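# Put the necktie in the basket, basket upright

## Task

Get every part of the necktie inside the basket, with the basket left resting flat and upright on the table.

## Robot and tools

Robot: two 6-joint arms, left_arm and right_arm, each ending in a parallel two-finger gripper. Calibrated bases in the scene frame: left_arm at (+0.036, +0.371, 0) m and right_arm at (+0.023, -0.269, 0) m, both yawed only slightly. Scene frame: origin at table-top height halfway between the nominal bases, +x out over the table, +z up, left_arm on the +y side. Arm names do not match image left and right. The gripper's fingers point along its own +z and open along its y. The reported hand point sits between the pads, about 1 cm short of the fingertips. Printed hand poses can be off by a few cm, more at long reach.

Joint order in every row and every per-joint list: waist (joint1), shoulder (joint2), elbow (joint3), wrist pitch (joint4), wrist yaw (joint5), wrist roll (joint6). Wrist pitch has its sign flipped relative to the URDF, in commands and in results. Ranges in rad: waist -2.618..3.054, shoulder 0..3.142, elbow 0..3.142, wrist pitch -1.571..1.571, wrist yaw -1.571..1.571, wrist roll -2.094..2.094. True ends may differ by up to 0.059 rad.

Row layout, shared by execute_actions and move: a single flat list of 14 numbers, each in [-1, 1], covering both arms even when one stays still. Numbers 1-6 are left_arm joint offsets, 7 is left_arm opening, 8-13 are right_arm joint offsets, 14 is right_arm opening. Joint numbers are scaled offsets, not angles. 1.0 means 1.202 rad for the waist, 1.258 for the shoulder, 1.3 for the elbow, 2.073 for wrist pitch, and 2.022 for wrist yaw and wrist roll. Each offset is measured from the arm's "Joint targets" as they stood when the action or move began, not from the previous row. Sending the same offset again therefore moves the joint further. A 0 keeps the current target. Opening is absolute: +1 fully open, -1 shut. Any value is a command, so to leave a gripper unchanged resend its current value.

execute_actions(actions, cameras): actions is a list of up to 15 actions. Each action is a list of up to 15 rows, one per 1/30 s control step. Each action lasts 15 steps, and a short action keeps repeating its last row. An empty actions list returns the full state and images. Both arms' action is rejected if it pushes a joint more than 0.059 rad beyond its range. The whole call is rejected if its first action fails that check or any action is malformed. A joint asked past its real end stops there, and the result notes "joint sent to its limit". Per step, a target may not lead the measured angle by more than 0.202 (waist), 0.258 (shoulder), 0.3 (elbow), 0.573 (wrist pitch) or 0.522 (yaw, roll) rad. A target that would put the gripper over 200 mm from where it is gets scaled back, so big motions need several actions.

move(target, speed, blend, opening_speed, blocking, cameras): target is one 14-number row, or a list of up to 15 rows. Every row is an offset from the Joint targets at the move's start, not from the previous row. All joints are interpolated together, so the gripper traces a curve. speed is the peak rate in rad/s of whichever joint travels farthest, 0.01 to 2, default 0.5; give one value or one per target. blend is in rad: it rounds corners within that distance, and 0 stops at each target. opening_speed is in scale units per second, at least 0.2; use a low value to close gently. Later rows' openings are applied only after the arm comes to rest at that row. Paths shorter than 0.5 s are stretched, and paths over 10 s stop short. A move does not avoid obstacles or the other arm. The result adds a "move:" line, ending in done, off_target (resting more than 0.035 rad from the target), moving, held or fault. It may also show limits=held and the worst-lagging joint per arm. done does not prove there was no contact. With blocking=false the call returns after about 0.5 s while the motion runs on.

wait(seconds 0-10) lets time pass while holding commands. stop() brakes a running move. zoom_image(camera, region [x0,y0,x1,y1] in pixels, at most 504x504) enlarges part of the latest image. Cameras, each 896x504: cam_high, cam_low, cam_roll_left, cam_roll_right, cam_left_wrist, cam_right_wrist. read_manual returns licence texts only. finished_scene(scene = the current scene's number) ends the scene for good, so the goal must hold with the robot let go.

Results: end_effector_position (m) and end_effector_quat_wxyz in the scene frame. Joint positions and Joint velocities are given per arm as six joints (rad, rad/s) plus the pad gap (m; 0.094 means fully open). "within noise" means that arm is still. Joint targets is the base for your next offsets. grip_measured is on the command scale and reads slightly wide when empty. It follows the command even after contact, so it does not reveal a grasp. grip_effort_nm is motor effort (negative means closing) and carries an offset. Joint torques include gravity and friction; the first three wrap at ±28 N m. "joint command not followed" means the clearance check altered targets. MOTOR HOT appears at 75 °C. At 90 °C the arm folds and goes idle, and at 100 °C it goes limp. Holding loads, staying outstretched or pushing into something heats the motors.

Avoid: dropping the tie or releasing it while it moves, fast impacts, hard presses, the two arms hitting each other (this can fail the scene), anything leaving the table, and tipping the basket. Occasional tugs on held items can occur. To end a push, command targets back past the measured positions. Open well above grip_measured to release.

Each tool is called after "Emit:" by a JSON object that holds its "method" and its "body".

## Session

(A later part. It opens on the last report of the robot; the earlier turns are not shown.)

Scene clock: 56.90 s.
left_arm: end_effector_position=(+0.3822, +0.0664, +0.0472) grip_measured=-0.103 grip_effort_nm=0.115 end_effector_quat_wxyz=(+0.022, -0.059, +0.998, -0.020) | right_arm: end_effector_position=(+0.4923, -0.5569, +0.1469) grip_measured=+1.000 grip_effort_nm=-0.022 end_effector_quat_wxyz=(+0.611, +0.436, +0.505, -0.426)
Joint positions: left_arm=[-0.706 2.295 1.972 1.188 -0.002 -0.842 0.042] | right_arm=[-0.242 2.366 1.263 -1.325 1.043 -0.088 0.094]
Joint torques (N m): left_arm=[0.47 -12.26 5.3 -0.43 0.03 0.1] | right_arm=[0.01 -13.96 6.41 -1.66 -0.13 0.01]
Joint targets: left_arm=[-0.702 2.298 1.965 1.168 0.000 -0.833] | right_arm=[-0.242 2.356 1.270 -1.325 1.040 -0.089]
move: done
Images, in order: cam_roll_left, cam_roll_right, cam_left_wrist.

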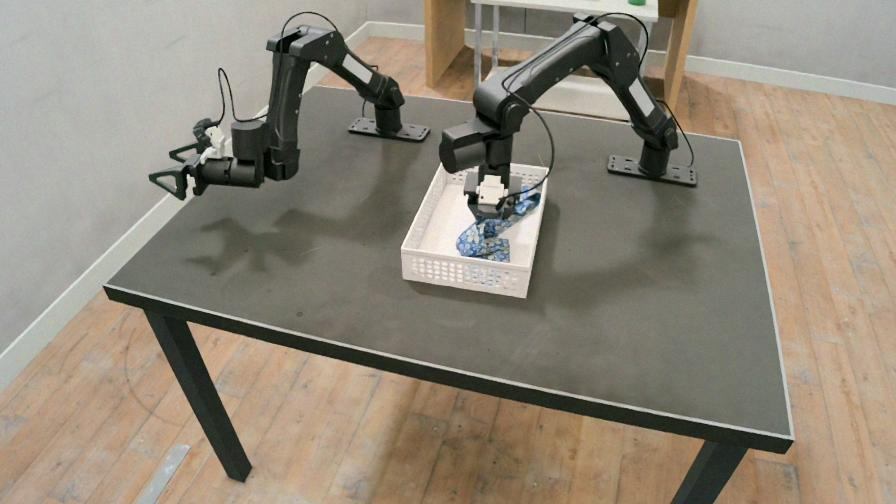

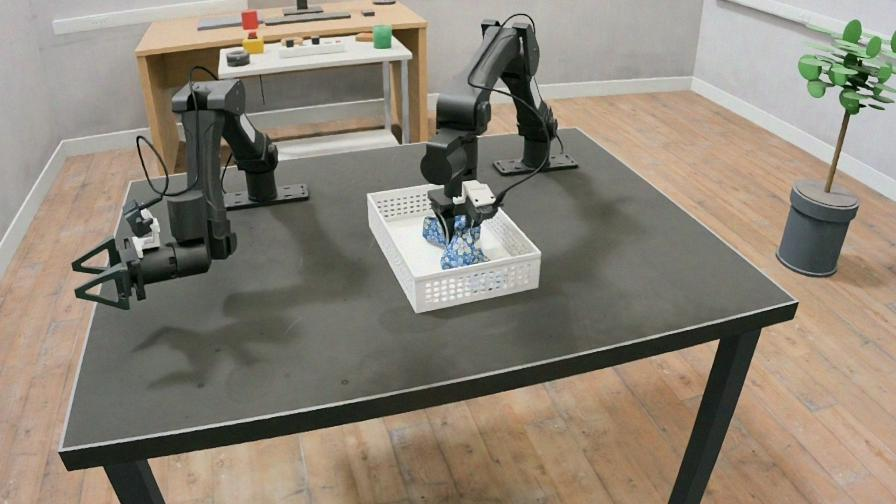

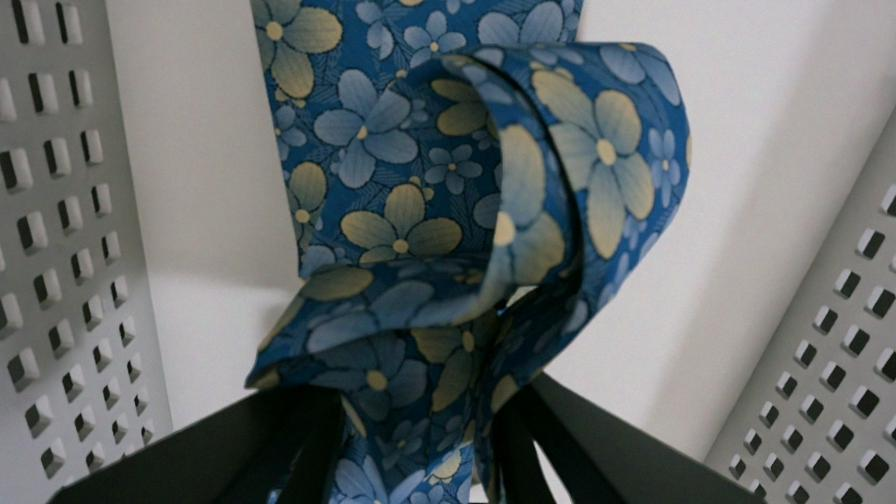

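Emit:
{"method": "move", "body": {"target": [0,-0.110,0.2825,0.1469,0,0,-0.1,0,0,0,0,0,0,1], "speed": 0.35, "cameras": ["cam_left_wrist","cam_roll_right","cam_roll_left","cam_low"]}}

Emit:
{"method": "zoom_image", "body": {"camera": "cam_low", "region": [410, 230, 620, 370]}}

Emit:
{"method": "zoom_image", "body": {"camera": "cam_roll_left", "region": [380, 130, 580, 310]}}

Emit:
{"method": "zoom_image", "body": {"camera": "cam_roll_right", "region": [350, 150, 560, 330]}}

Scene clock: 60.57 s.
left_arm: end_effector_position=(+0.3860, +0.0630, +0.1758) grip_measured=-0.103 grip_effort_nm=0.125 end_effector_quat_wxyz=(+0.078, -0.059, +0.992, -0.077) | right_arm: end_effector_position=(+0.4923, -0.5569, +0.1469) grip_measured=+1.000 grip_effort_nm=-0.017 end_effector_quat_wxyz=(+0.611, +0.436, +0.505, -0.426)
Joint positions: left_arm=[-0.706 2.198 2.305 1.459 -0.002 -0.842 0.042] | right_arm=[-0.242 2.366 1.263 -1.325 1.043 -0.088 0.094]
Joint torques (N m): left_arm=[0.46 -14.93 7.91 -0.36 0.03 0.09] | right_arm=[0.03 -14.05 6.42 -1.67 -0.13 -0.03]
Joint targets: left_arm=[-0.702 2.160 2.333 1.472 0.000 -0.833] | right_arm=[-0.242 2.356 1.270 -1.325 1.040 -0.089]
move: off_target (left_arm); left_arm: the shoulder is farthest, 0.038 rad from its target
Images, in order: cam_low, cam_roll_left, cam_roll_right, cam_left_wrist.

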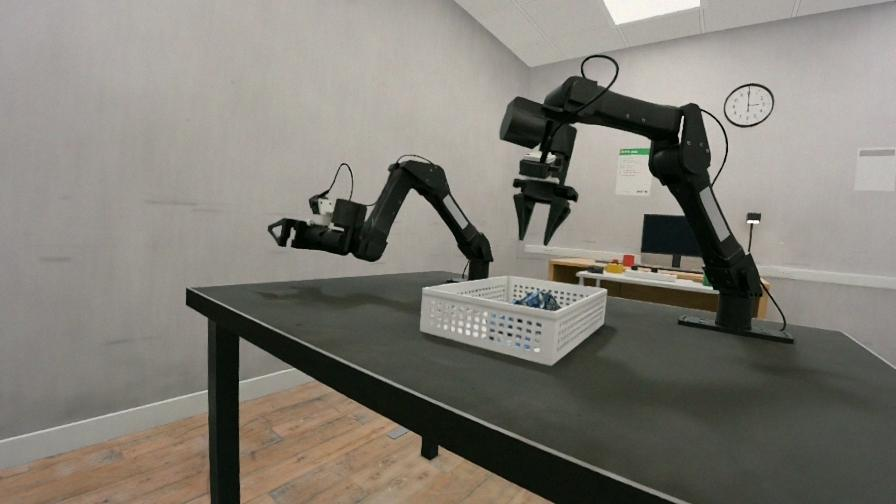

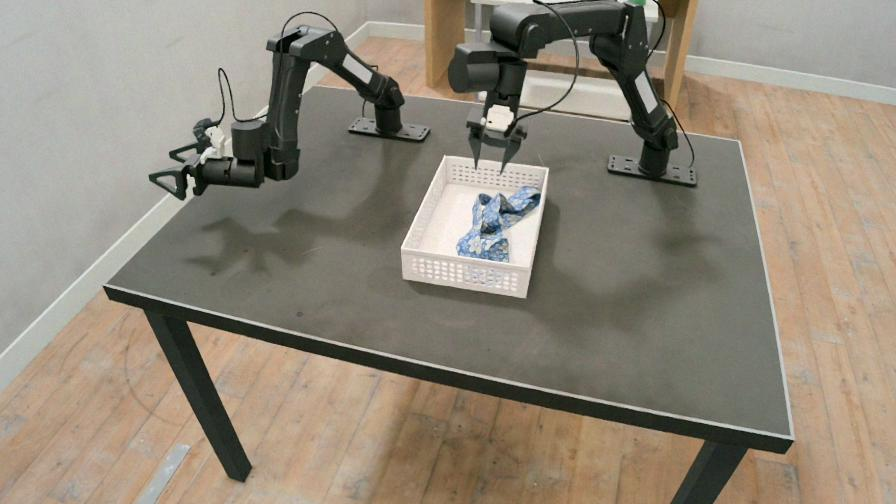

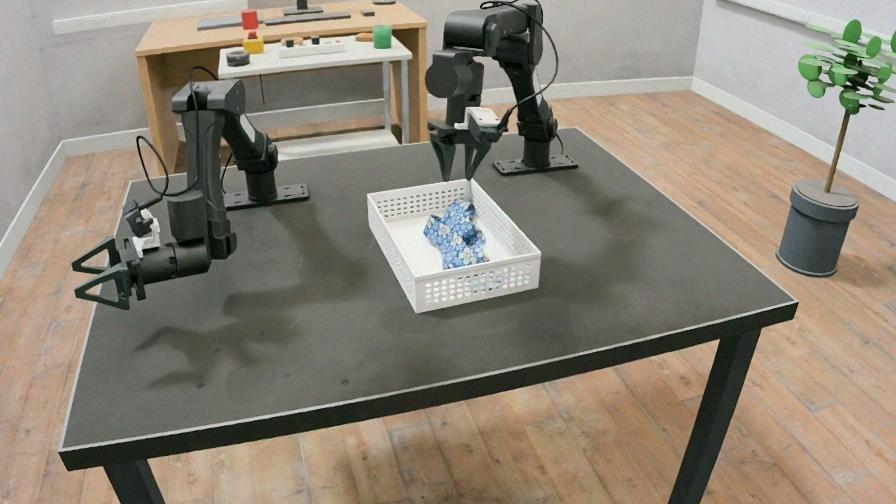

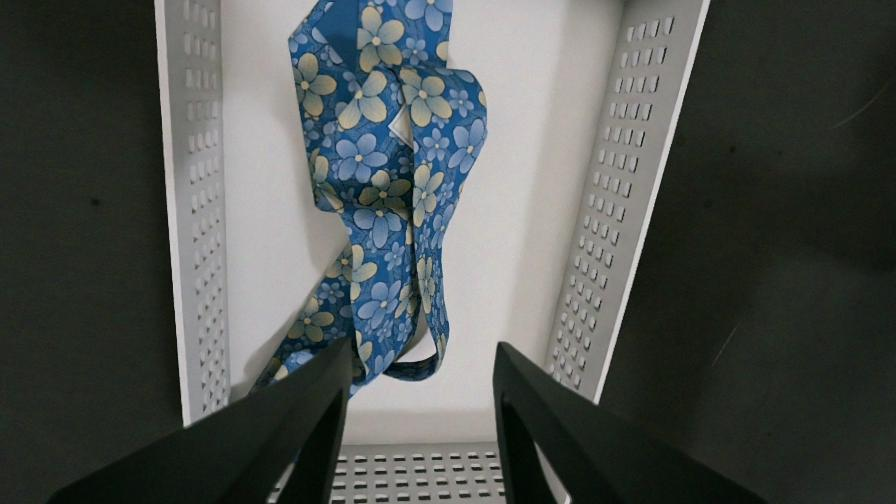

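Scaled by 2.400 from the camera's 896x504 image, which has a finer 1280x720 frame.

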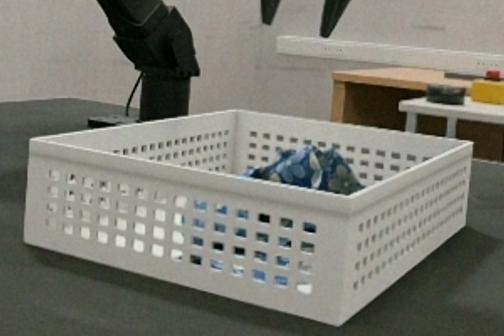

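Scaled by 2.520 from the camera's 896x504 image, which has a finer 1280x720 frame.

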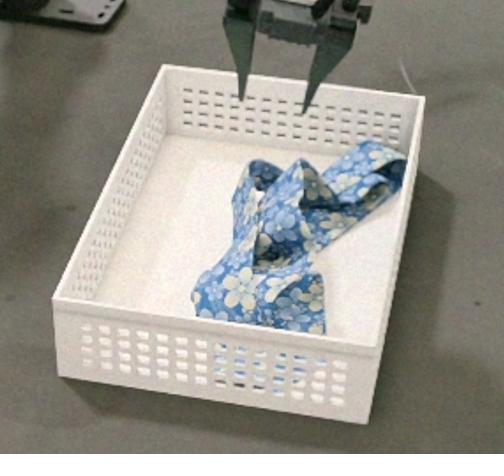

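Scaled by 2.400 from the camera's 896x504 image, which has a finer 1280x720 frame.

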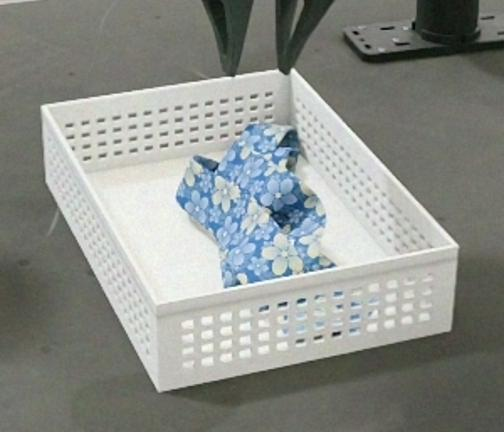

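Emit:
{"method": "finished_scene", "body": {"scene": 2}}

The scene is finished: the task was done.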